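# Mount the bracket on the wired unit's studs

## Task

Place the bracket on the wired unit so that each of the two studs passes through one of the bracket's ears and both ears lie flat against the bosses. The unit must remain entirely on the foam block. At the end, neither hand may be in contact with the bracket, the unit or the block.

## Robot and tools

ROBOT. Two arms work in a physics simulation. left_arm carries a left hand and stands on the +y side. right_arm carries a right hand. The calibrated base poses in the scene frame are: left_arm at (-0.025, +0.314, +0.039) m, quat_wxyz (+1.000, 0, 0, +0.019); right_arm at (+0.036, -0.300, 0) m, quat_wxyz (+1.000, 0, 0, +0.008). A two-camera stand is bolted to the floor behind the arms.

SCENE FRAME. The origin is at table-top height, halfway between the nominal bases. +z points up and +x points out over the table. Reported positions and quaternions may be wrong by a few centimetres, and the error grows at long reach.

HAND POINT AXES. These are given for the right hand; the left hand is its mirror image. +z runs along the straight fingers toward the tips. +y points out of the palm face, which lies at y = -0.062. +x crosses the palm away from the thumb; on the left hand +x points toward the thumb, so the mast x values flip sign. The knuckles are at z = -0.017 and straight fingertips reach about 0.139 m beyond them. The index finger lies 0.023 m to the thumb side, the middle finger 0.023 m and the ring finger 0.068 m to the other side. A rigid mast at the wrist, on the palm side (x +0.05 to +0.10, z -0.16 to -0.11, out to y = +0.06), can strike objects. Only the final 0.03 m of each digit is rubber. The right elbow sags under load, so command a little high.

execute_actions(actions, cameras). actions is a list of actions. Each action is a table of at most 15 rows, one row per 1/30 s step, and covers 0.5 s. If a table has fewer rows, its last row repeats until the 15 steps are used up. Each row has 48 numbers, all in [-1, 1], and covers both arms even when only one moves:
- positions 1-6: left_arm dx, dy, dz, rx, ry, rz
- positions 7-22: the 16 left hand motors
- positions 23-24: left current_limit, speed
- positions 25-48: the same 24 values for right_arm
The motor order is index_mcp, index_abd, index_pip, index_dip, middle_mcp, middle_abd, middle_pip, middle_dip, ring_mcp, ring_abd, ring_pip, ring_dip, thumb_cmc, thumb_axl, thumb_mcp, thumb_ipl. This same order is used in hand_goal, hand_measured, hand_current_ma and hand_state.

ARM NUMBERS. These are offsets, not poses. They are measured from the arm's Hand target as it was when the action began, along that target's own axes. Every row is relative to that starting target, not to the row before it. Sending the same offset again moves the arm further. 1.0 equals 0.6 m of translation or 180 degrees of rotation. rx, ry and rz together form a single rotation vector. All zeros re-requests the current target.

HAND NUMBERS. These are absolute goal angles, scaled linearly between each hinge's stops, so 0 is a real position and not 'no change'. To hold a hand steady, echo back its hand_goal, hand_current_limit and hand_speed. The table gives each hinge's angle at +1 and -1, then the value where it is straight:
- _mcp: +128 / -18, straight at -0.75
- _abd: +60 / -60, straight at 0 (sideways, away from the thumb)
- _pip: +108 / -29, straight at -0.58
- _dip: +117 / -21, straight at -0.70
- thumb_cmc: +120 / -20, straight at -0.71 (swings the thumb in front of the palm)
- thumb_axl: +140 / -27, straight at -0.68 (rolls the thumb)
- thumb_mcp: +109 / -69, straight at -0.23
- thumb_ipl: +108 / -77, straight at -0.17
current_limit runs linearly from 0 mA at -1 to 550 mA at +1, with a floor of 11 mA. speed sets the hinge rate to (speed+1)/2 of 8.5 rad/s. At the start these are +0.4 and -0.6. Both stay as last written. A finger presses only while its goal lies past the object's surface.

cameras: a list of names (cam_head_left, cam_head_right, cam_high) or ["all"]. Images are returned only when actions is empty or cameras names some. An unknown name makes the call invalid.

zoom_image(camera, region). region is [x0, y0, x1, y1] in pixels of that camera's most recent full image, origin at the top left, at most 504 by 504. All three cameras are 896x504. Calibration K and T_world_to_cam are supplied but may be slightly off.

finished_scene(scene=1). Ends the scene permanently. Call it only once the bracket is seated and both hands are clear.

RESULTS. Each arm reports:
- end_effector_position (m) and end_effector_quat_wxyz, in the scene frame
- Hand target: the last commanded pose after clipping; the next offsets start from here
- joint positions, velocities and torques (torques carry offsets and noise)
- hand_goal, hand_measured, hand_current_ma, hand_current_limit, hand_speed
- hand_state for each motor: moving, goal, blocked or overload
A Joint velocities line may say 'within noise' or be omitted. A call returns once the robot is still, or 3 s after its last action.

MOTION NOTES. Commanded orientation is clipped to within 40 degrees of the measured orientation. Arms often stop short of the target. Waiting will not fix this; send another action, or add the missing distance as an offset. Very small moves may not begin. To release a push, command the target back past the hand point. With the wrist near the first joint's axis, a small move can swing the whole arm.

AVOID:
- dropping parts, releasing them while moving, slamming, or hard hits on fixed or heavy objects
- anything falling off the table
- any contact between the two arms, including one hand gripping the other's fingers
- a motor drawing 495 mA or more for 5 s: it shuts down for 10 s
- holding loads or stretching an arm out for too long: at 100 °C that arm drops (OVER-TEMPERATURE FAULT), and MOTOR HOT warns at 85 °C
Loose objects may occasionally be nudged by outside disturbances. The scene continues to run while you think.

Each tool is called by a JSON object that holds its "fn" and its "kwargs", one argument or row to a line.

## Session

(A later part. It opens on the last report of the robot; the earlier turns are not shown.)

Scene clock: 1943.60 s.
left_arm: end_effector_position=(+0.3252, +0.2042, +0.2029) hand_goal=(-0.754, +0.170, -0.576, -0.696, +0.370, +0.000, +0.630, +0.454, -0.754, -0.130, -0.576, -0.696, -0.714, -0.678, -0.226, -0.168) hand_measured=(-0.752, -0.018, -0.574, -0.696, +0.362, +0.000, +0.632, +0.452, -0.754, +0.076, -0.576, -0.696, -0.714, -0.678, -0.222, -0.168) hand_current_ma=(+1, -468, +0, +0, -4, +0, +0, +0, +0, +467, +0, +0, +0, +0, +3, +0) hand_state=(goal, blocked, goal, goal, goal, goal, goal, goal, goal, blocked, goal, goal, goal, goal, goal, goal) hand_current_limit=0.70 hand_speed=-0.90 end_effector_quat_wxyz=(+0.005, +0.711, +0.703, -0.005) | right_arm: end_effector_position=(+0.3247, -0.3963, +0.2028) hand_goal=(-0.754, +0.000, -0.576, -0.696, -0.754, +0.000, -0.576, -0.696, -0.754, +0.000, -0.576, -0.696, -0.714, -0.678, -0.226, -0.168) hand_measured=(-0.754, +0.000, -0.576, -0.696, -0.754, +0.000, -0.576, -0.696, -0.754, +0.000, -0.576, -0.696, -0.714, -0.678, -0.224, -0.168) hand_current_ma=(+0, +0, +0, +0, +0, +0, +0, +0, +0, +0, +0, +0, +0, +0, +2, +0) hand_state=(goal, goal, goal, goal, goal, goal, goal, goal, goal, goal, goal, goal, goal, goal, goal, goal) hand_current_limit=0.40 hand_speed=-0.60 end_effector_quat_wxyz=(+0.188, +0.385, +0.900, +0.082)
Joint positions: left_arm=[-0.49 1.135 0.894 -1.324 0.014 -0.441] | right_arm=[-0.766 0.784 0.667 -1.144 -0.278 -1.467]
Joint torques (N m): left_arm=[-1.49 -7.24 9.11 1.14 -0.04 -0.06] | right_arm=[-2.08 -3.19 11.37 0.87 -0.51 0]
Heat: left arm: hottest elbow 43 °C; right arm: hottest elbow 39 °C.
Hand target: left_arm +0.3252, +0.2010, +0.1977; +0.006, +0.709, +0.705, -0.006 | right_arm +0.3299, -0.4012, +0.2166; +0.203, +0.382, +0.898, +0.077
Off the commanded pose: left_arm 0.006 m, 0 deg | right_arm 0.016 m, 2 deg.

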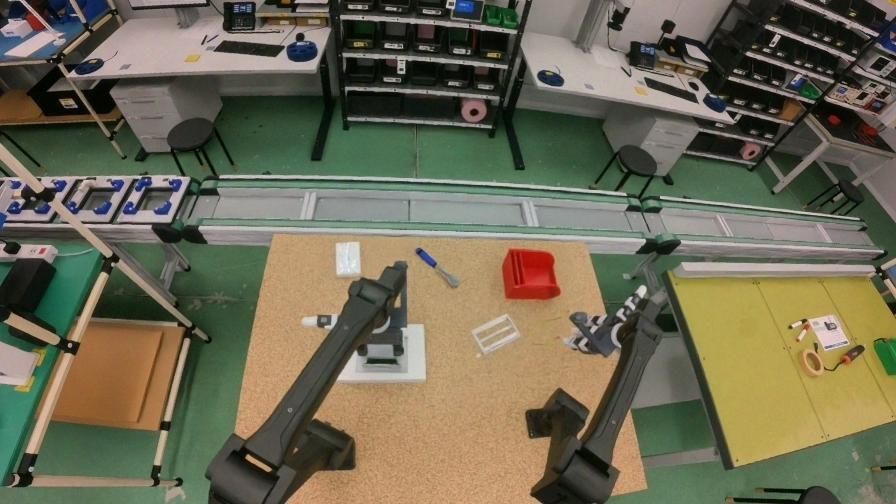

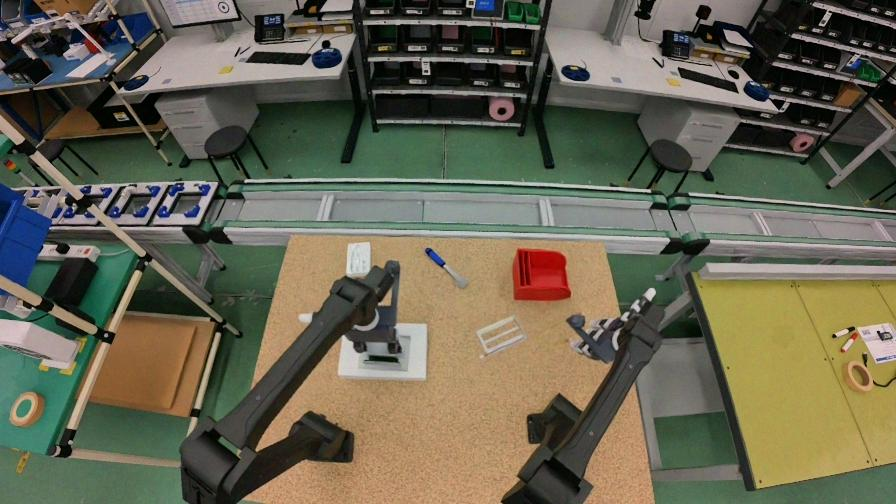

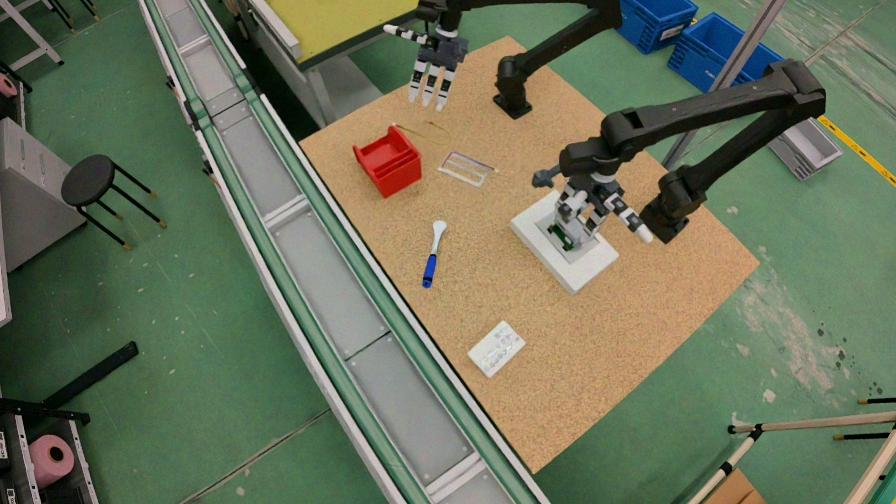

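{"fn": "execute_actions", "kwargs": {
  "actions": [
    [[0,0,0.004,0,0,0,-0.754,0.17,-0.576,-0.696,0.37,0,0.63,0.454,-0.754,-0.13,-0.576,-0.696,-0.714,-0.678,-0.226,-0.168,0.7,-0.9,0,0,0,0,0,0,-0.754,0,-0.576,-0.696,-0.754,0,-0.576,-0.696,-0.754,0,-0.576,-0.696,-0.714,-0.678,-0.226,-0.168,0.4,-0.6]]
  ],
  "cameras": ["all"]
}}

{"fn": "zoom_image", "kwargs": {
  "camera": "cam_high",
  "region": [545, 205, 590, 250]
}}

{"fn": "zoom_image", "kwargs": {
  "camera": "cam_high",
  "region": [571, 230, 593, 252]
}}

{"fn": "zoom_image", "kwargs": {
  "camera": "cam_high",
  "region": [543, 203, 565, 225]
}}

Scene clock: 1957.47 s.
left_arm: end_effector_position=(+0.3253, +0.2042, +0.2010) hand_goal=(-0.754, +0.170, -0.576, -0.696, +0.370, +0.000, +0.630, +0.454, -0.754, -0.130, -0.576, -0.696, -0.714, -0.678, -0.226, -0.168) hand_measured=(-0.752, -0.018, -0.574, -0.696, +0.362, +0.000, +0.632, +0.452, -0.756, +0.076, -0.576, -0.696, -0.714, -0.678, -0.222, -0.168) hand_current_ma=(+0, -467, +0, +0, -4, +0, +0, +0, +0, +467, +0, +0, +0, +0, +3, +0) hand_state=(goal, blocked, goal, goal, goal, goal, goal, goal, goal, blocked, goal, goal, goal, goal, goal, goal) hand_current_limit=0.70 hand_speed=-0.90 end_effector_quat_wxyz=(+0.006, +0.711, +0.703, -0.005) | right_arm: end_effector_position=(+0.3247, -0.3963, +0.2028) hand_goal=(-0.754, +0.000, -0.576, -0.696, -0.754, +0.000, -0.576, -0.696, -0.754, +0.000, -0.576, -0.696, -0.714, -0.678, -0.226, -0.168) hand_measured=(-0.754, +0.000, -0.576, -0.696, -0.754, +0.000, -0.576, -0.696, -0.754, +0.000, -0.576, -0.696, -0.714, -0.678, -0.224, -0.168) hand_current_ma=(+0, +0, +0, +0, +0, +0, +0, +0, +0, +0, +0, +0, +0, +0, +2, +0) hand_state=(goal, goal, goal, goal, goal, goal, goal, goal, goal, goal, goal, goal, goal, goal, goal, goal) hand_current_limit=0.40 hand_speed=-0.60 end_effector_quat_wxyz=(+0.188, +0.385, +0.900, +0.082)
Joint positions: left_arm=[-0.49 1.136 0.889 -1.317 0.014 -0.441] | right_arm=[-0.766 0.784 0.667 -1.144 -0.278 -1.467]
Joint torques (N m): left_arm=[-1.44 -7.36 9.01 1.13 -0.03 -0.07] | right_arm=[-2.08 -3.14 11.4 0.88 -0.52 0]
Heat: left arm: hottest elbow 44 °C; right arm: hottest elbow 39 °C.
Hand target: left_arm +0.3251, +0.2009, +0.1953; +0.006, +0.709, +0.705, -0.006 | right_arm +0.3299, -0.4012, +0.2166; +0.203, +0.382, +0.898, +0.077
Off the commanded pose: left_arm 0.007 m, 0 deg | right_arm 0.016 m, 2 deg.

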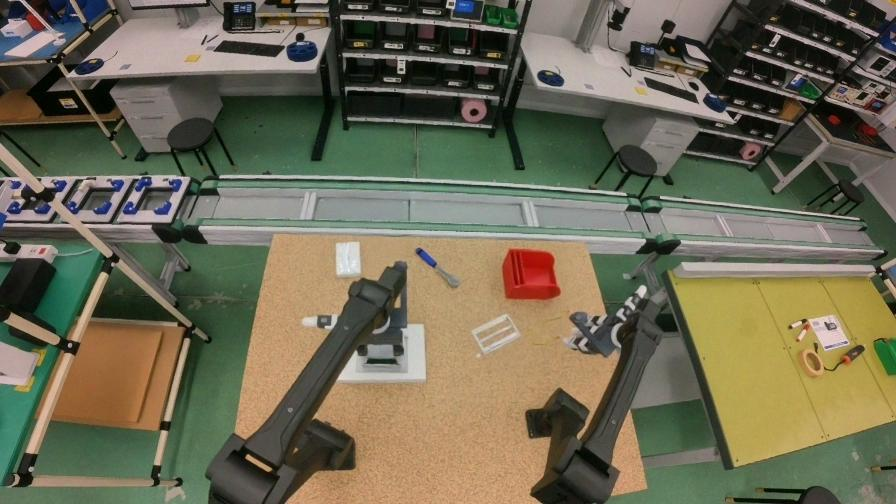

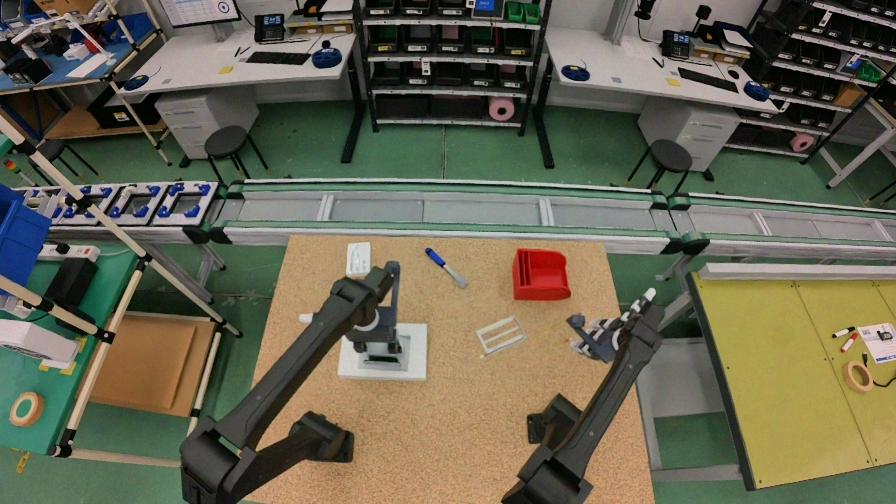

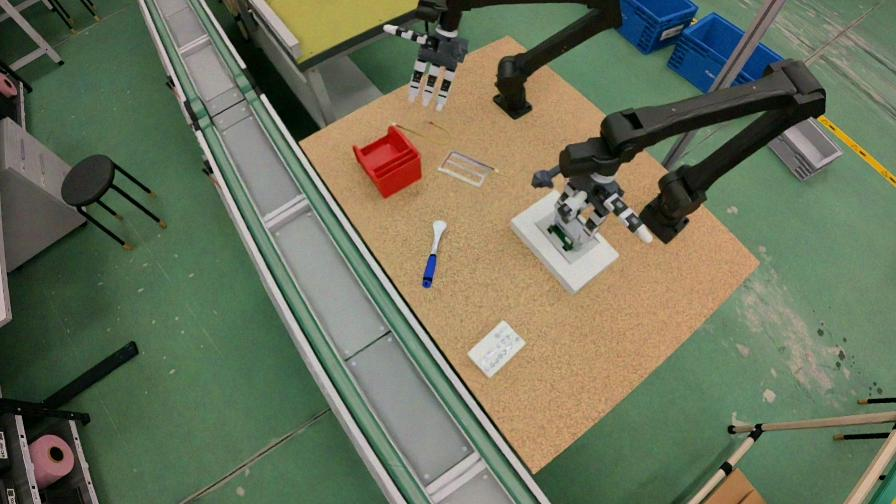

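Scaled by 11.200 from the camera's 896x504 image, which has a finer 1280x720 frame.

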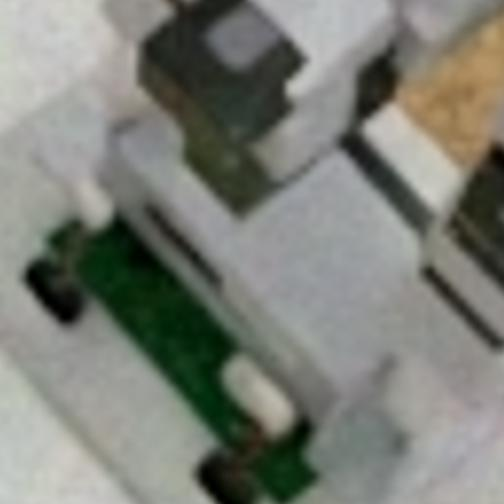

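Scaled by 22.909 from the camera's 896x504 image, which has a finer 1280x720 frame.

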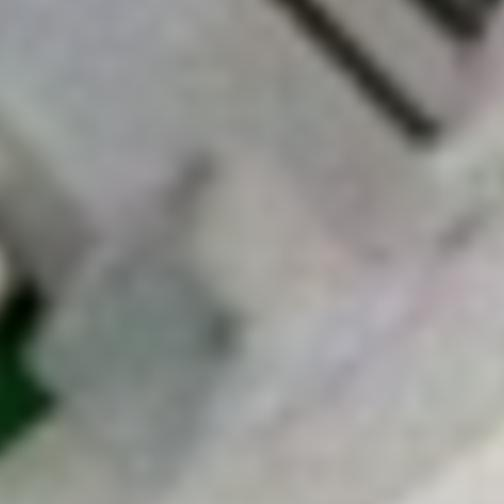

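Scaled by 22.909 from the camera's 896x504 image, which has a finer 1280x720 frame.

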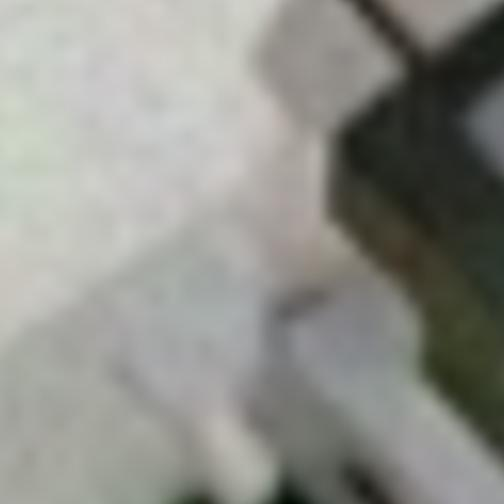

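{"fn": "execute_actions", "kwargs": {
  "actions": [
    [[0,0,0.004,0,0,0,-0.754,0.17,-0.576,-0.696,0.37,0,0.63,0.454,-0.754,-0.13,-0.576,-0.696,-0.714,-0.678,-0.226,-0.168,0.7,-0.9,0,0,0,0,0,0,-0.754,0,-0.576,-0.696,-0.754,0,-0.576,-0.696,-0.754,0,-0.576,-0.696,-0.714,-0.678,-0.226,-0.168,0.4,-0.6]]
  ],
  "cameras": ["all"]
}}

{"fn": "zoom_image", "kwargs": {
  "camera": "cam_high",
  "region": [571, 230, 593, 252]
}}

{"fn": "zoom_image", "kwargs": {
  "camera": "cam_head_left",
  "region": [362, 340, 402, 370]
}}

{"fn": "zoom_image", "kwargs": {
  "camera": "cam_head_right",
  "region": [362, 340, 412, 370]
}}

Scene clock: 1965.87 s.
left_arm: end_effector_position=(+0.3253, +0.2042, +0.1984) hand_goal=(-0.754, +0.170, -0.576, -0.696, +0.370, +0.000, +0.630, +0.454, -0.754, -0.130, -0.576, -0.696, -0.714, -0.678, -0.226, -0.168) hand_measured=(-0.752, -0.018, -0.574, -0.696, +0.362, +0.000, +0.632, +0.452, -0.756, +0.076, -0.576, -0.696, -0.714, -0.678, -0.222, -0.168) hand_current_ma=(+0, -467, +0, +0, -4, +0, +0, +0, +0, +467, +0, +0, +0, +0, +3, +0) hand_state=(goal, blocked, goal, goal, goal, goal, goal, goal, goal, blocked, goal, goal, goal, goal, goal, goal) hand_current_limit=0.70 hand_speed=-0.90 end_effector_quat_wxyz=(+0.005, +0.711, +0.703, -0.005) | right_arm: end_effector_position=(+0.3247, -0.3963, +0.2028) hand_goal=(-0.754, +0.000, -0.576, -0.696, -0.754, +0.000, -0.576, -0.696, -0.754, +0.000, -0.576, -0.696, -0.714, -0.678, -0.226, -0.168) hand_measured=(-0.754, +0.000, -0.576, -0.696, -0.754, +0.000, -0.576, -0.696, -0.754, +0.000, -0.576, -0.696, -0.714, -0.678, -0.224, -0.168) hand_current_ma=(+0, +0, +0, +0, +0, +0, +0, +0, +0, +0, +0, +0, +0, +0, +2, +0) hand_state=(goal, goal, goal, goal, goal, goal, goal, goal, goal, goal, goal, goal, goal, goal, goal, goal) hand_current_limit=0.40 hand_speed=-0.60 end_effector_quat_wxyz=(+0.188, +0.385, +0.900, +0.082)
Joint positions: left_arm=[-0.49 1.138 0.884 -1.31 0.014 -0.441] | right_arm=[-0.766 0.784 0.667 -1.144 -0.278 -1.467]
Joint torques (N m): left_arm=[-1.61 -7.47 9.02 1.11 -0.04 -0.07] | right_arm=[-2.08 -3.19 11.4 0.88 -0.52 0]
Heat: left arm: hottest elbow 44 °C; right arm: hottest elbow 39 °C.
Hand target: left_arm +0.3251, +0.2009, +0.1928; +0.006, +0.709, +0.705, -0.006 | right_arm +0.3299, -0.4012, +0.2166; +0.203, +0.382, +0.898, +0.077
Off the commanded pose: left_arm 0.006 m, 0 deg | right_arm 0.016 m, 2 deg.

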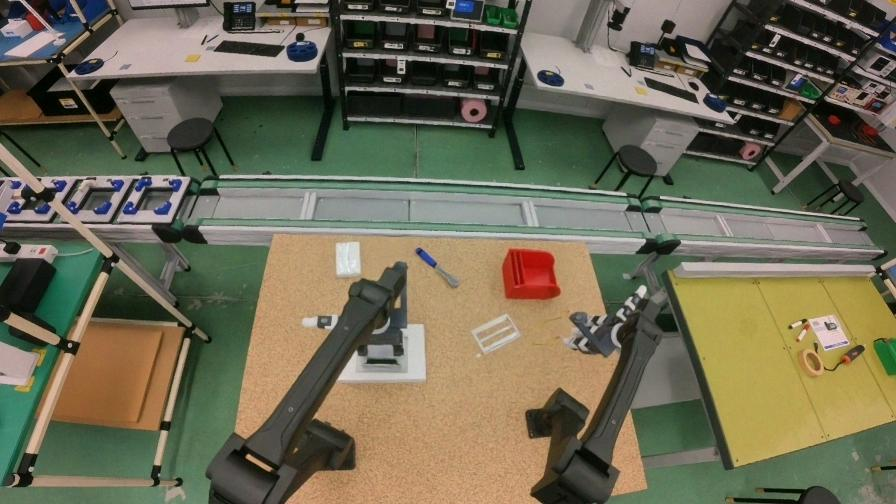

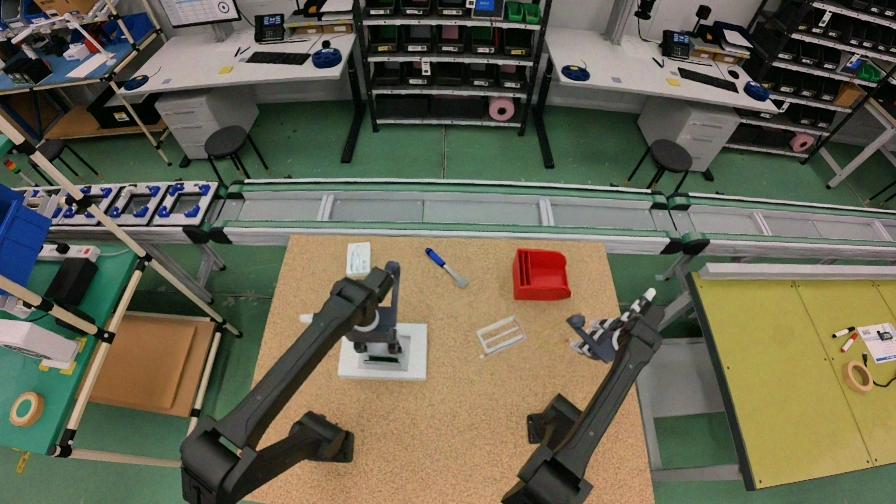

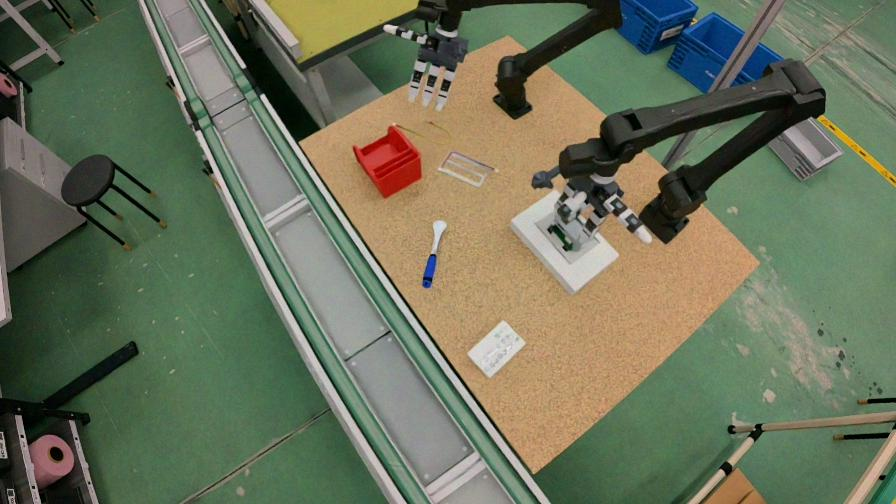

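Scaled by 22.909 from the camera's 896x504 image, which has a finer 1280x720 frame.

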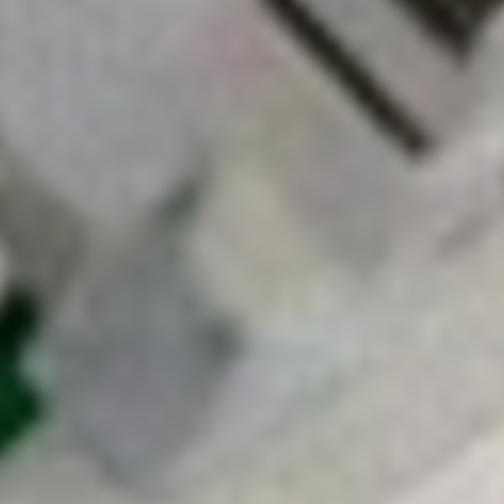

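Scaled by 12.600 from the camera's 896x504 image, which has a finer 1280x720 frame.

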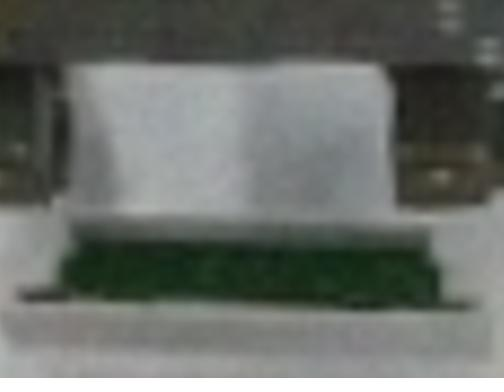

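Scaled by 10.080 from the camera's 896x504 image, which has a finer 1280x720 frame.

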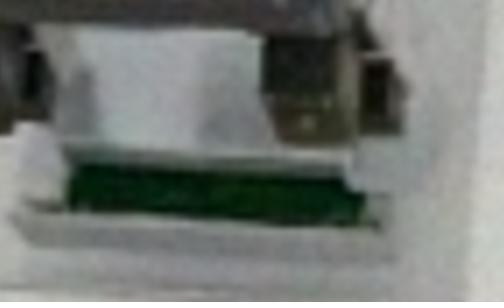

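{"fn": "execute_actions", "kwargs": {
  "actions": [
    [[0,0,0.004,0,0,0,-0.754,0.17,-0.576,-0.696,0.37,0,0.63,0.454,-0.754,-0.13,-0.576,-0.696,-0.714,-0.678,-0.226,-0.168,0.7,-0.9,0,0,0,0,0,0,-0.754,0,-0.576,-0.696,-0.754,0,-0.576,-0.696,-0.754,0,-0.576,-0.696,-0.714,-0.678,-0.226,-0.168,0.4,-0.6]]
  ],
  "cameras": ["all"]
}}

{"fn": "zoom_image", "kwargs": {
  "camera": "cam_high",
  "region": [571, 230, 593, 252]
}}

{"fn": "zoom_image", "kwargs": {
  "camera": "cam_high",
  "region": [545, 205, 590, 250]
}}

{"fn": "zoom_image", "kwargs": {
  "camera": "cam_head_left",
  "region": [362, 340, 402, 370]
}}

Scene clock: 1972.47 s.
left_arm: end_effector_position=(+0.3258, +0.2040, +0.1976) hand_goal=(-0.754, +0.170, -0.576, -0.696, +0.370, +0.000, +0.630, +0.454, -0.754, -0.130, -0.576, -0.696, -0.714, -0.678, -0.226, -0.168) hand_measured=(-0.752, -0.018, -0.574, -0.696, +0.362, +0.000, +0.632, +0.452, -0.754, +0.076, -0.576, -0.696, -0.714, -0.678, -0.222, -0.168) hand_current_ma=(+0, -468, +0, +0, -4, +0, +0, +0, +0, +467, +0, +0, +0, +0, +3, +0) hand_state=(goal, blocked, goal, goal, goal, goal, goal, goal, goal, blocked, goal, goal, goal, goal, goal, goal) hand_current_limit=0.70 hand_speed=-0.90 end_effector_quat_wxyz=(+0.006, +0.711, +0.703, -0.005) | right_arm: end_effector_position=(+0.3247, -0.3963, +0.2028) hand_goal=(-0.754, +0.000, -0.576, -0.696, -0.754, +0.000, -0.576, -0.696, -0.754, +0.000, -0.576, -0.696, -0.714, -0.678, -0.226, -0.168) hand_measured=(-0.754, +0.000, -0.576, -0.696, -0.754, +0.000, -0.576, -0.696, -0.754, +0.000, -0.576, -0.696, -0.714, -0.678, -0.224, -0.168) hand_current_ma=(+0, +0, +0, +0, +0, +0, +0, +0, +0, +0, +0, +0, +0, +0, +2, +0) hand_state=(goal, goal, goal, goal, goal, goal, goal, goal, goal, goal, goal, goal, goal, goal, goal, goal) hand_current_limit=0.40 hand_speed=-0.60 end_effector_quat_wxyz=(+0.188, +0.385, +0.900, +0.082)
Joint positions: left_arm=[-0.49 1.138 0.882 -1.305 0.013 -0.441] | right_arm=[-0.766 0.784 0.667 -1.144 -0.278 -1.467]
Joint torques (N m): left_arm=[-1.55 -7.12 8.81 1.21 -0.02 -0.06] | right_arm=[-2.14 -3.19 11.37 0.87 -0.52 0]
Heat: left arm: hottest elbow 44 °C; right arm: hottest elbow 39 °C.
Hand target: left_arm +0.3251, +0.2008, +0.1904; +0.006, +0.709, +0.705, -0.006 | right_arm +0.3299, -0.4012, +0.2166; +0.203, +0.382, +0.898, +0.077
Off the commanded pose: left_arm 0.008 m, 0 deg | right_arm 0.016 m, 2 deg.

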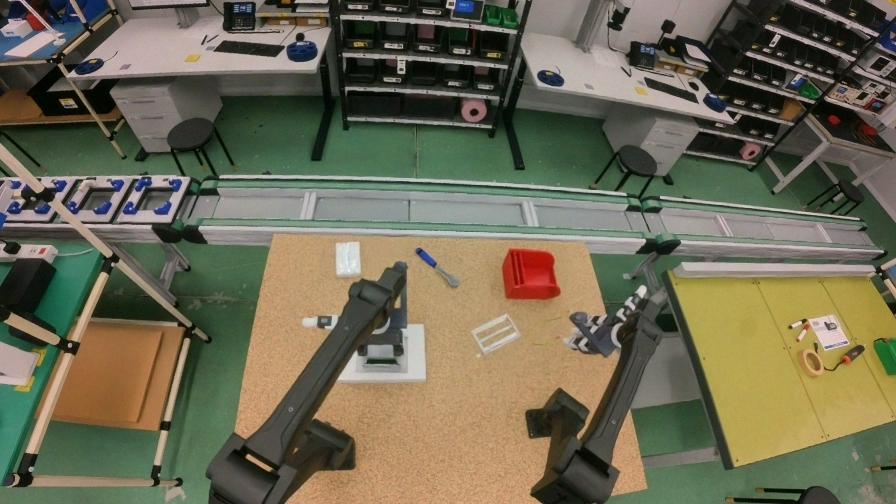

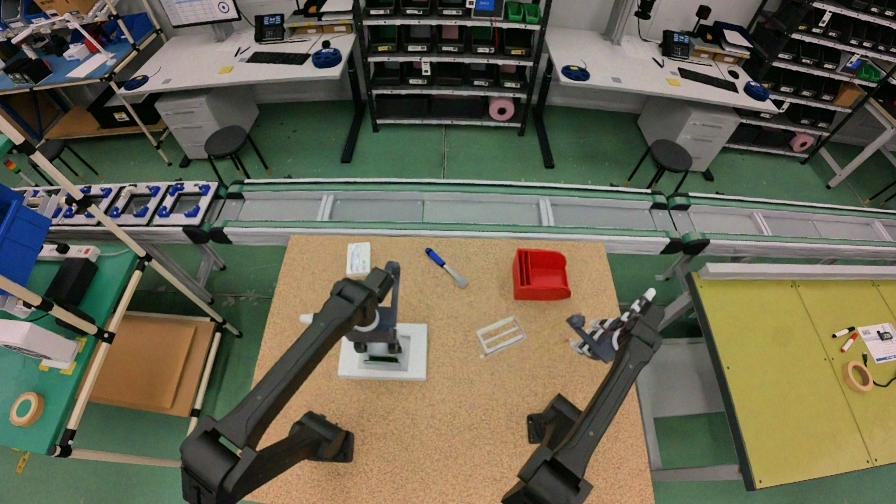

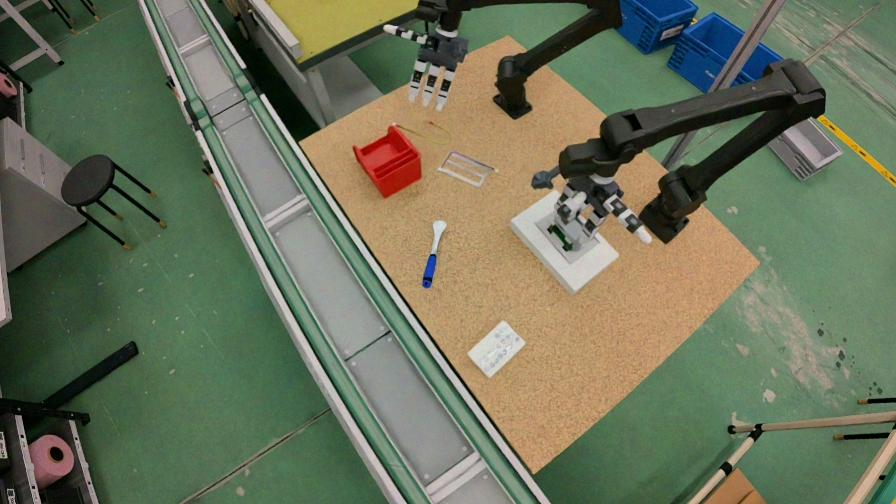

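Scaled by 22.909 from the camera's 896x504 image, which has a finer 1280x720 frame.

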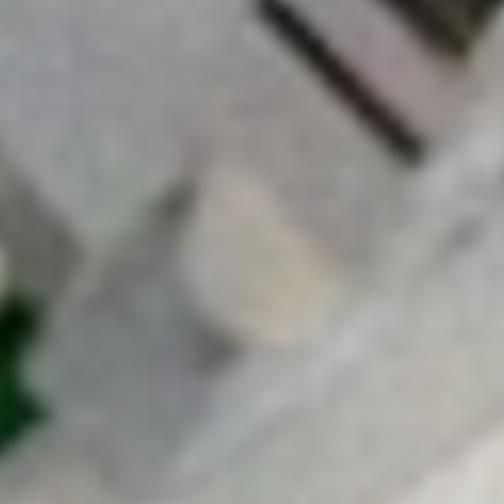

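Scaled by 11.200 from the camera's 896x504 image, which has a finer 1280x720 frame.

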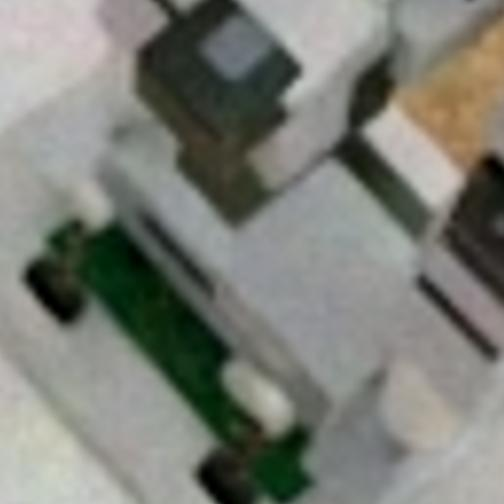

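Scaled by 12.600 from the camera's 896x504 image, which has a finer 1280x720 frame.

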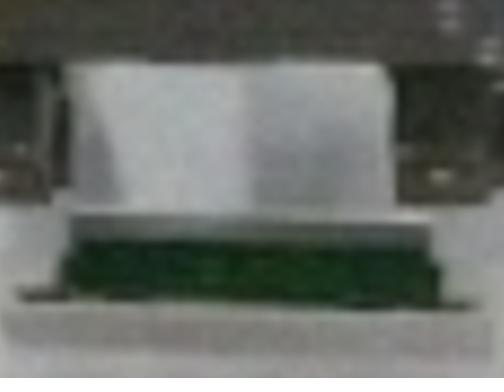

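{"fn": "execute_actions", "kwargs": {
  "actions": [
    [[0,0,0,0,0,0,-0.754,-0.06,-0.576,-0.696,0.37,0,0.63,0.454,-0.754,0.12,-0.576,-0.696,-0.714,-0.678,-0.226,-0.168,0.3,-0.95,0,0,0,0,0,0,-0.754,0,-0.576,-0.696,-0.754,0,-0.576,-0.696,-0.754,0,-0.576,-0.696,-0.714,-0.678,-0.226,-0.168,0.4,-0.6]],
    [[0,0,0,0,0,0,-0.754,-0.06,-0.576,-0.696,0.37,0,0.63,0.454,-0.754,0.12,-0.576,-0.696,-0.714,-0.678,-0.226,-0.168,0.3,-0.95,0,0,0,0,0,0,-0.754,0,-0.576,-0.696,-0.754,0,-0.576,-0.696,-0.754,0,-0.576,-0.696,-0.714,-0.678,-0.226,-0.168,0.4,-0.6]]
  ],
  "cameras": ["all"]
}}

{"fn": "zoom_image", "kwargs": {
  "camera": "cam_high",
  "region": [571, 230, 593, 252]
}}

{"fn": "zoom_image", "kwargs": {
  "camera": "cam_high",
  "region": [545, 205, 590, 250]
}}

{"fn": "zoom_image", "kwargs": {
  "camera": "cam_head_left",
  "region": [362, 340, 402, 370]
}}

Scene clock: 1979.47 s.
left_arm: end_effector_position=(+0.3270, +0.2035, +0.1980) hand_goal=(-0.754, -0.060, -0.576, -0.696, +0.370, +0.000, +0.630, +0.454, -0.754, +0.120, -0.576, -0.696, -0.714, -0.678, -0.226, -0.168) hand_measured=(-0.752, -0.058, -0.574, -0.696, +0.362, +0.000, +0.632, +0.452, -0.754, +0.116, -0.576, -0.696, -0.714, -0.678, -0.222, -0.168) hand_current_ma=(+0, +1, +0, +0, -4, +0, +0, +0, +0, -1, +0, +0, +0, +0, +3, +0) hand_state=(goal, goal, goal, goal, goal, goal, goal, goal, goal, goal, goal, goal, goal, goal, goal, goal) hand_current_limit=0.30 hand_speed=-0.95 end_effector_quat_wxyz=(+0.009, +0.711, +0.704, -0.004) | right_arm: end_effector_position=(+0.3247, -0.3963, +0.2028) hand_goal=(-0.754, +0.000, -0.576, -0.696, -0.754, +0.000, -0.576, -0.696, -0.754, +0.000, -0.576, -0.696, -0.714, -0.678, -0.226, -0.168) hand_measured=(-0.754, +0.000, -0.576, -0.696, -0.754, +0.000, -0.576, -0.696, -0.754, +0.000, -0.576, -0.696, -0.714, -0.678, -0.224, -0.168) hand_current_ma=(+0, +0, +0, +0, +0, +0, +0, +0, +0, +0, +0, +0, +0, +0, +2, +0) hand_state=(goal, goal, goal, goal, goal, goal, goal, goal, goal, goal, goal, goal, goal, goal, goal, goal) hand_current_limit=0.40 hand_speed=-0.60 end_effector_quat_wxyz=(+0.188, +0.385, +0.900, +0.082)
Joint positions: left_arm=[-0.49 1.138 0.882 -1.3 0.013 -0.442] | right_arm=[-0.766 0.784 0.667 -1.144 -0.278 -1.467]
Joint torques (N m): left_arm=[-1.61 -7.18 8.83 1.02 -0.01 -0.08] | right_arm=[-2.08 -3.25 11.37 0.87 -0.52 0]
Heat: left arm: hottest elbow 44 °C; right arm: hottest elbow 39 °C.
Hand target: left_arm +0.3251, +0.2009, +0.1904; +0.006, +0.709, +0.705, -0.006 | right_arm +0.3299, -0.4012, +0.2166; +0.203, +0.382, +0.898, +0.077
Off the commanded pose: left_arm 0.008 m, 0 deg | right_arm 0.016 m, 2 deg.

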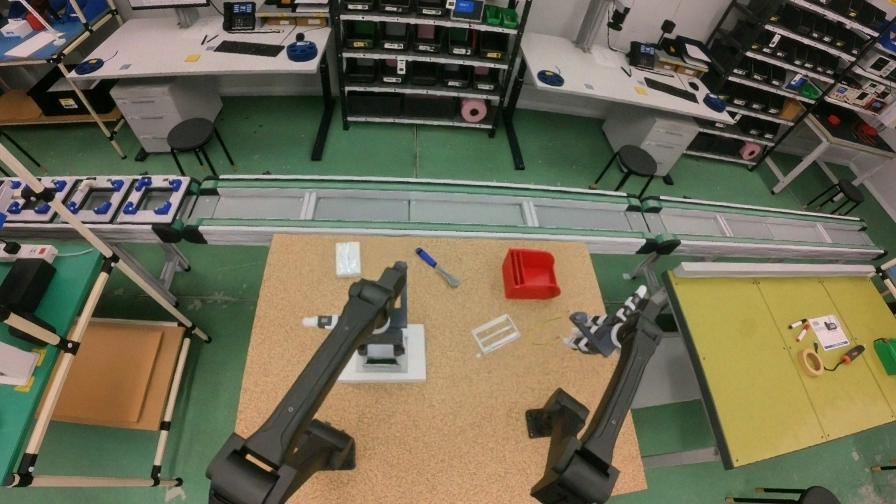

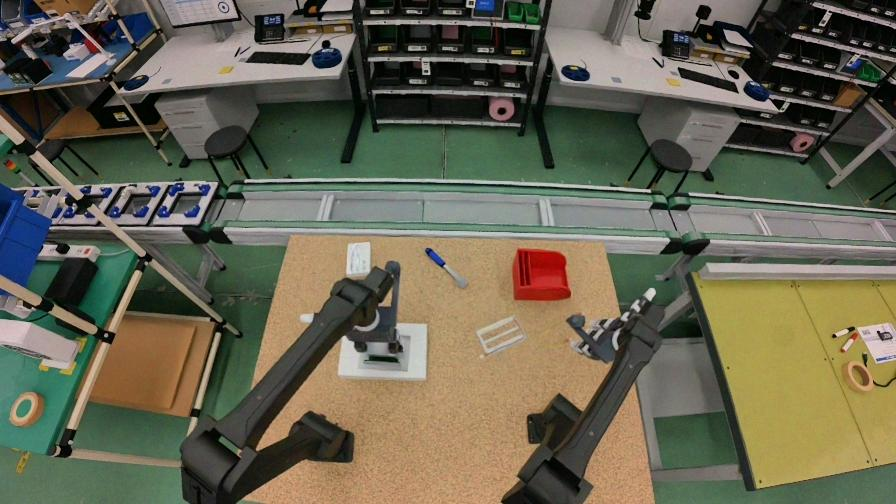

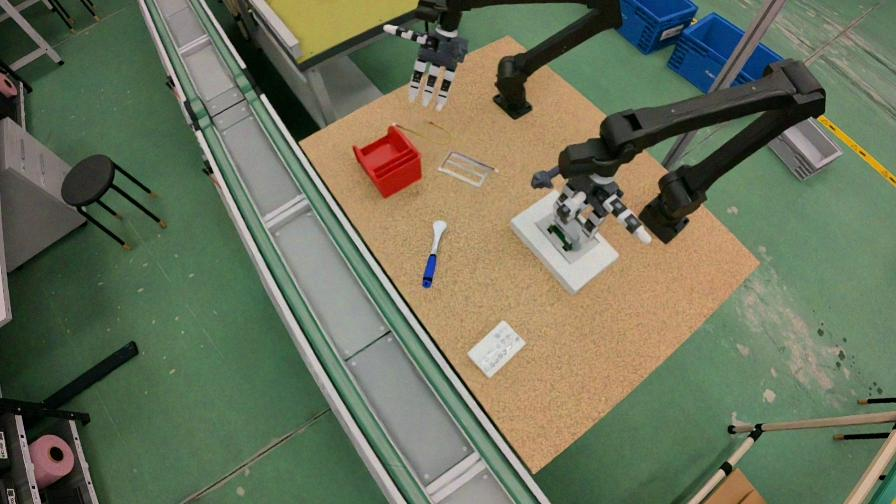

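Scaled by 22.909 from the camera's 896x504 image, which has a finer 1280x720 frame.

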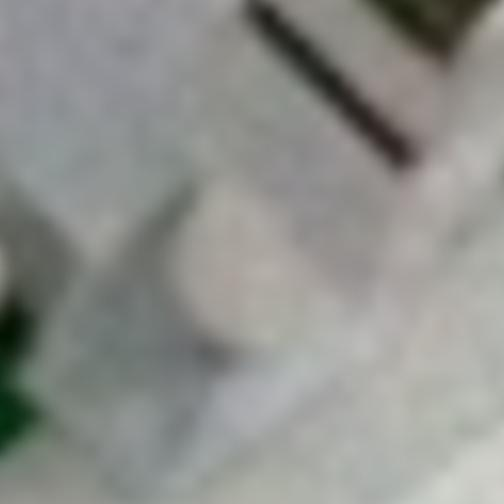

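Scaled by 11.200 from the camera's 896x504 image, which has a finer 1280x720 frame.

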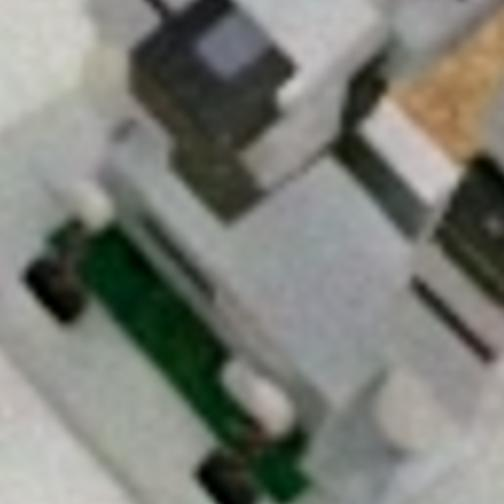

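Scaled by 12.600 from the camera's 896x504 image, which has a finer 1280x720 frame.

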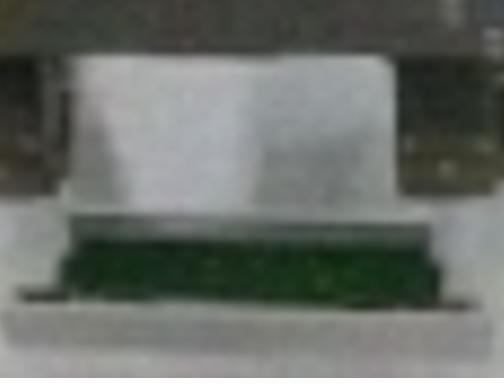

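{"fn": "execute_actions", "kwargs": {
  "actions": [
    [[0,0,-0.012,0,0,0,-0.754,-0.08,-0.576,-0.696,0.37,0,0.63,0.454,-0.754,0.14,-0.576,-0.696,-0.714,-0.678,-0.226,-0.168,0.3,-0.95,0,0,0,0,0,0,-0.754,0,-0.576,-0.696,-0.754,0,-0.576,-0.696,-0.754,0,-0.576,-0.696,-0.714,-0.678,-0.226,-0.168,0.4,-0.6],[0,0.005,-0.025,0,0,0,-0.754,-0.08,-0.576,-0.696,0.37,0,0.63,0.454,-0.754,0.14,-0.576,-0.696,-0.714,-0.678,-0.226,-0.168,0.3,-0.95,0,0,0,0,0,0,-0.754,0,-0.576,-0.696,-0.754,0,-0.576,-0.696,-0.754,0,-0.576,-0.696,-0.714,-0.678,-0.226,-0.168,0.4,-0.6]],
    [[0,0.002,-0.01,0,0,0,-0.754,-0.1,-0.576,-0.696,0.37,0,0.63,0.454,-0.754,0.16,-0.576,-0.696,-0.714,-0.678,-0.226,-0.168,0.3,-0.95,0,0,0,0,0,0,-0.754,0,-0.576,-0.696,-0.754,0,-0.576,-0.696,-0.754,0,-0.576,-0.696,-0.714,-0.678,-0.226,-0.168,0.4,-0.6],[0,0.005,-0.025,0,0,0,-0.754,-0.1,-0.576,-0.696,0.37,0,0.63,0.454,-0.754,0.16,-0.576,-0.696,-0.714,-0.678,-0.226,-0.168,0.3,-0.95,0,0,0,0,0,0,-0.754,0,-0.576,-0.696,-0.754,0,-0.576,-0.696,-0.754,0,-0.576,-0.696,-0.714,-0.678,-0.226,-0.168,0.4,-0.6]]
  ],
  "cameras": ["all"]
}}

{"fn": "zoom_image", "kwargs": {
  "camera": "cam_high",
  "region": [545, 205, 590, 250]
}}

{"fn": "zoom_image", "kwargs": {
  "camera": "cam_head_left",
  "region": [362, 340, 402, 370]
}}

Scene clock: 1993.43 s.
left_arm: end_effector_position=(+0.3178, +0.2079, +0.1990) hand_goal=(-0.754, -0.100, -0.576, -0.696, +0.370, +0.000, +0.630, +0.454, -0.754, +0.160, -0.576, -0.696, -0.714, -0.678, -0.226, -0.168) hand_measured=(-0.752, -0.096, -0.574, -0.696, +0.362, +0.000, +0.632, +0.452, -0.754, +0.156, -0.576, -0.696, -0.714, -0.678, -0.222, -0.168) hand_current_ma=(+0, +1, +0, +0, -4, +0, +0, +0, +0, -1, +0, +0, +0, +0, +3, +0) hand_state=(goal, goal, goal, goal, goal, goal, goal, goal, goal, goal, goal, goal, goal, goal, goal, goal) hand_current_limit=0.30 hand_speed=-0.95 end_effector_quat_wxyz=(-0.012, +0.710, +0.704, -0.011) | right_arm: end_effector_position=(+0.3247, -0.3963, +0.2028) hand_goal=(-0.754, +0.000, -0.576, -0.696, -0.754, +0.000, -0.576, -0.696, -0.754, +0.000, -0.576, -0.696, -0.714, -0.678, -0.226, -0.168) hand_measured=(-0.754, +0.000, -0.576, -0.696, -0.754, +0.000, -0.576, -0.696, -0.754, +0.000, -0.576, -0.696, -0.714, -0.678, -0.224, -0.168) hand_current_ma=(+0, +0, +0, +0, +0, +0, +0, +0, +0, +0, +0, +0, +0, +0, +2, +0) hand_state=(goal, goal, goal, goal, goal, goal, goal, goal, goal, goal, goal, goal, goal, goal, goal, goal) hand_current_limit=0.40 hand_speed=-0.60 end_effector_quat_wxyz=(+0.188, +0.385, +0.900, +0.082)
Joint positions: left_arm=[-0.49 1.138 0.892 -1.355 0.013 -0.442] | right_arm=[-0.766 0.784 0.667 -1.144 -0.278 -1.467]
Joint torques (N m): left_arm=[-0.79 -7.82 14.57 0.03 -0.02 0.02] | right_arm=[-2.08 -3.25 11.36 0.9 -0.52 0]
Heat: left arm: hottest elbow 44 °C; right arm: hottest elbow 39 °C.
Hand target: left_arm +0.3311, +0.2013, +0.2204; +0.006, +0.709, +0.705, -0.006 | right_arm +0.3299, -0.4012, +0.2166; +0.203, +0.382, +0.898, +0.077
Off the commanded pose: left_arm 0.026 m, 2 deg | right_arm 0.016 m, 2 deg.

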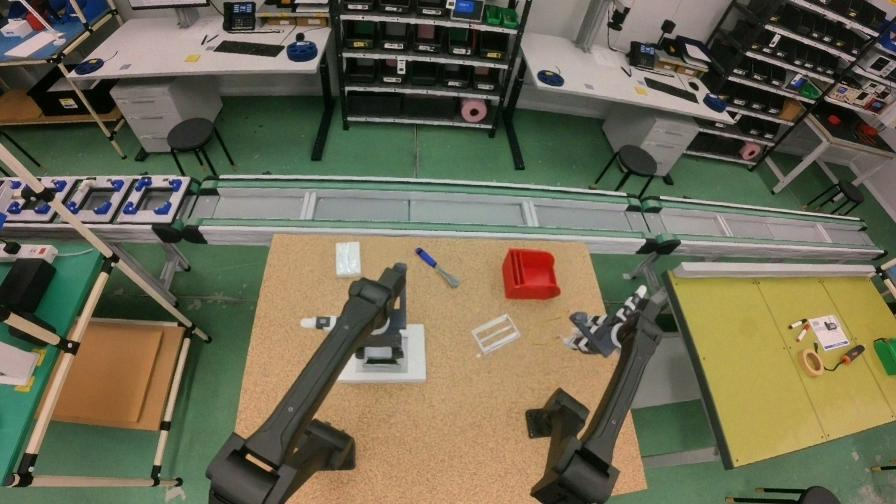

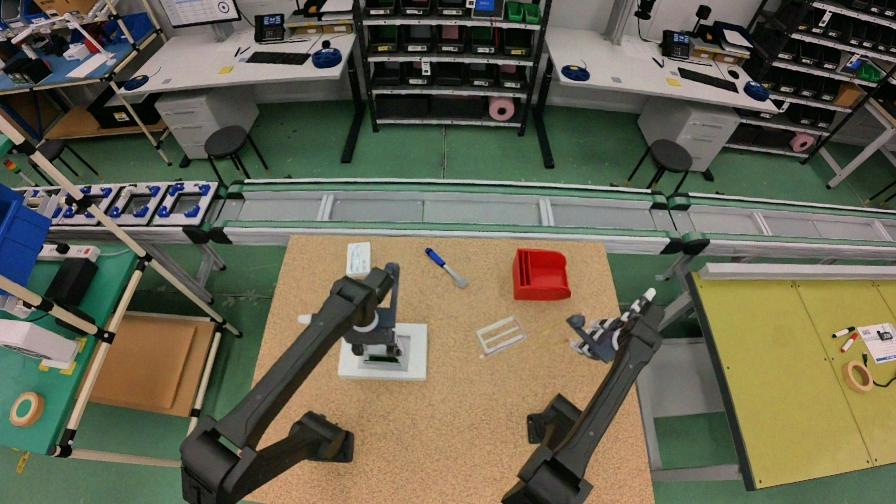

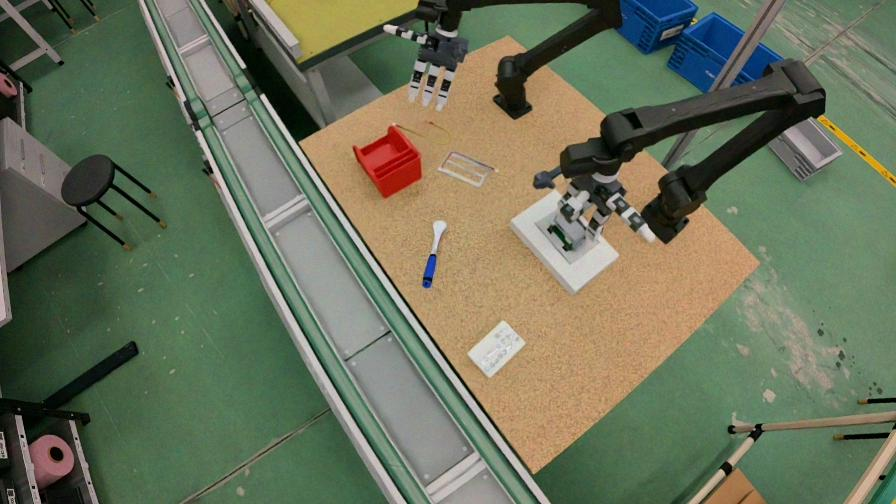

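Scaled by 11.200 from the camera's 896x504 image, which has a finer 1280x720 frame.

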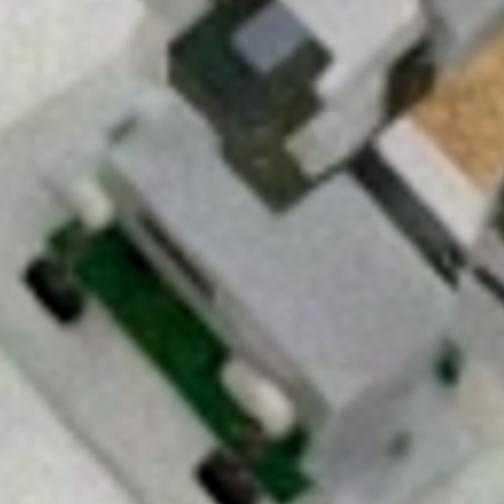

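Scaled by 12.600 from the camera's 896x504 image, which has a finer 1280x720 frame.

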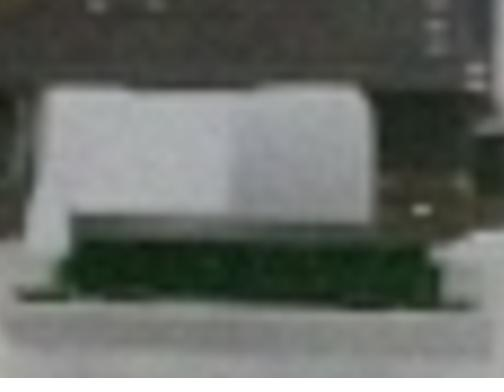

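{"fn": "execute_actions", "kwargs": {
  "actions": [
    [[0,0,-0.02,0,0,0,-0.754,-0.1,-0.576,-0.696,0.37,0,0.63,0.454,-0.754,0.16,-0.576,-0.696,-0.714,-0.678,-0.226,-0.168,0.3,-0.95,0,0,0,0,0,0,-0.754,0,-0.576,-0.696,-0.754,0,-0.576,-0.696,-0.754,0,-0.576,-0.696,-0.714,-0.678,-0.226,-0.168,0.4,-0.6]]
  ],
  "cameras": ["cam_head_left","cam_high"]
}}

Scene clock: 2005.10 s.
left_arm: end_effector_position=(+0.3196, +0.2071, +0.2109) hand_goal=(-0.754, -0.100, -0.576, -0.696, +0.370, +0.000, +0.630, +0.454, -0.754, +0.160, -0.576, -0.696, -0.714, -0.678, -0.226, -0.168) hand_measured=(-0.752, -0.096, -0.574, -0.696, +0.362, +0.000, +0.632, +0.452, -0.754, +0.156, -0.576, -0.696, -0.714, -0.678, -0.222, -0.168) hand_current_ma=(+0, +1, +0, +0, -4, +0, +0, +0, +0, -1, +0, +0, +0, +0, +3, +0) hand_state=(goal, goal, goal, goal, goal, goal, goal, goal, goal, goal, goal, goal, goal, goal, goal, goal) hand_current_limit=0.30 hand_speed=-0.95 end_effector_quat_wxyz=(-0.013, +0.710, +0.704, -0.012) | right_arm: end_effector_position=(+0.3247, -0.3963, +0.2028) hand_goal=(-0.754, +0.000, -0.576, -0.696, -0.754, +0.000, -0.576, -0.696, -0.754, +0.000, -0.576, -0.696, -0.714, -0.678, -0.226, -0.168) hand_measured=(-0.754, +0.000, -0.576, -0.696, -0.754, +0.000, -0.576, -0.696, -0.754, +0.000, -0.576, -0.696, -0.714, -0.678, -0.224, -0.168) hand_current_ma=(+0, +0, +0, +0, +0, +0, +0, +0, +0, +0, +0, +0, +0, +0, +2, +0) hand_state=(goal, goal, goal, goal, goal, goal, goal, goal, goal, goal, goal, goal, goal, goal, goal, goal) hand_current_limit=0.40 hand_speed=-0.60 end_effector_quat_wxyz=(+0.188, +0.385, +0.900, +0.082)
Joint positions: left_arm=[-0.49 1.137 0.923 -1.389 0.013 -0.442] | right_arm=[-0.766 0.784 0.667 -1.144 -0.278 -1.467]
Joint torques (N m): left_arm=[-0.5 -8.18 14.37 0.02 -0.02 0.03] | right_arm=[-2.08 -3.25 11.36 0.9 -0.52 0]
Heat: left arm: hottest elbow 44 °C; right arm: hottest elbow 39 °C.
Hand target: left_arm +0.3311, +0.2016, +0.2325; +0.006, +0.709, +0.705, -0.006 | right_arm +0.3299, -0.4012, +0.2166; +0.203, +0.382, +0.898, +0.077
Off the commanded pose: left_arm 0.025 m, 2 deg | right_arm 0.016 m, 2 deg.
Images, in order (width x height): cam_head_left 896x504, cam_high 896x504.

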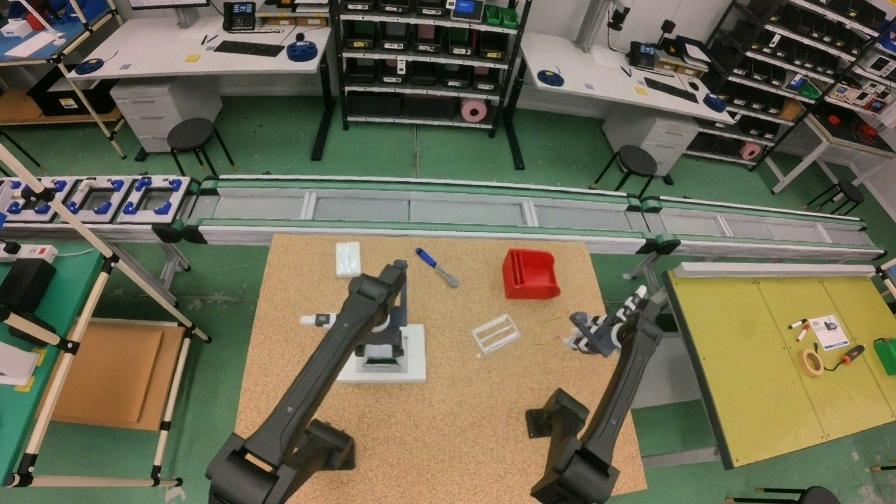

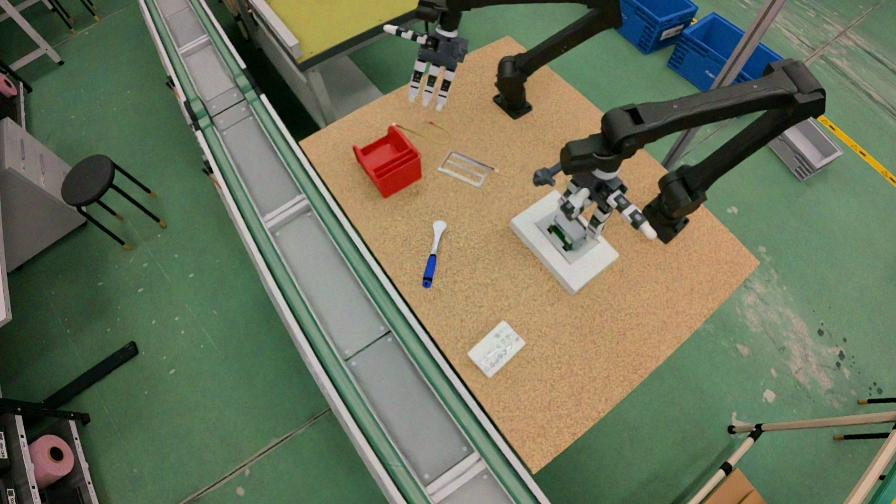

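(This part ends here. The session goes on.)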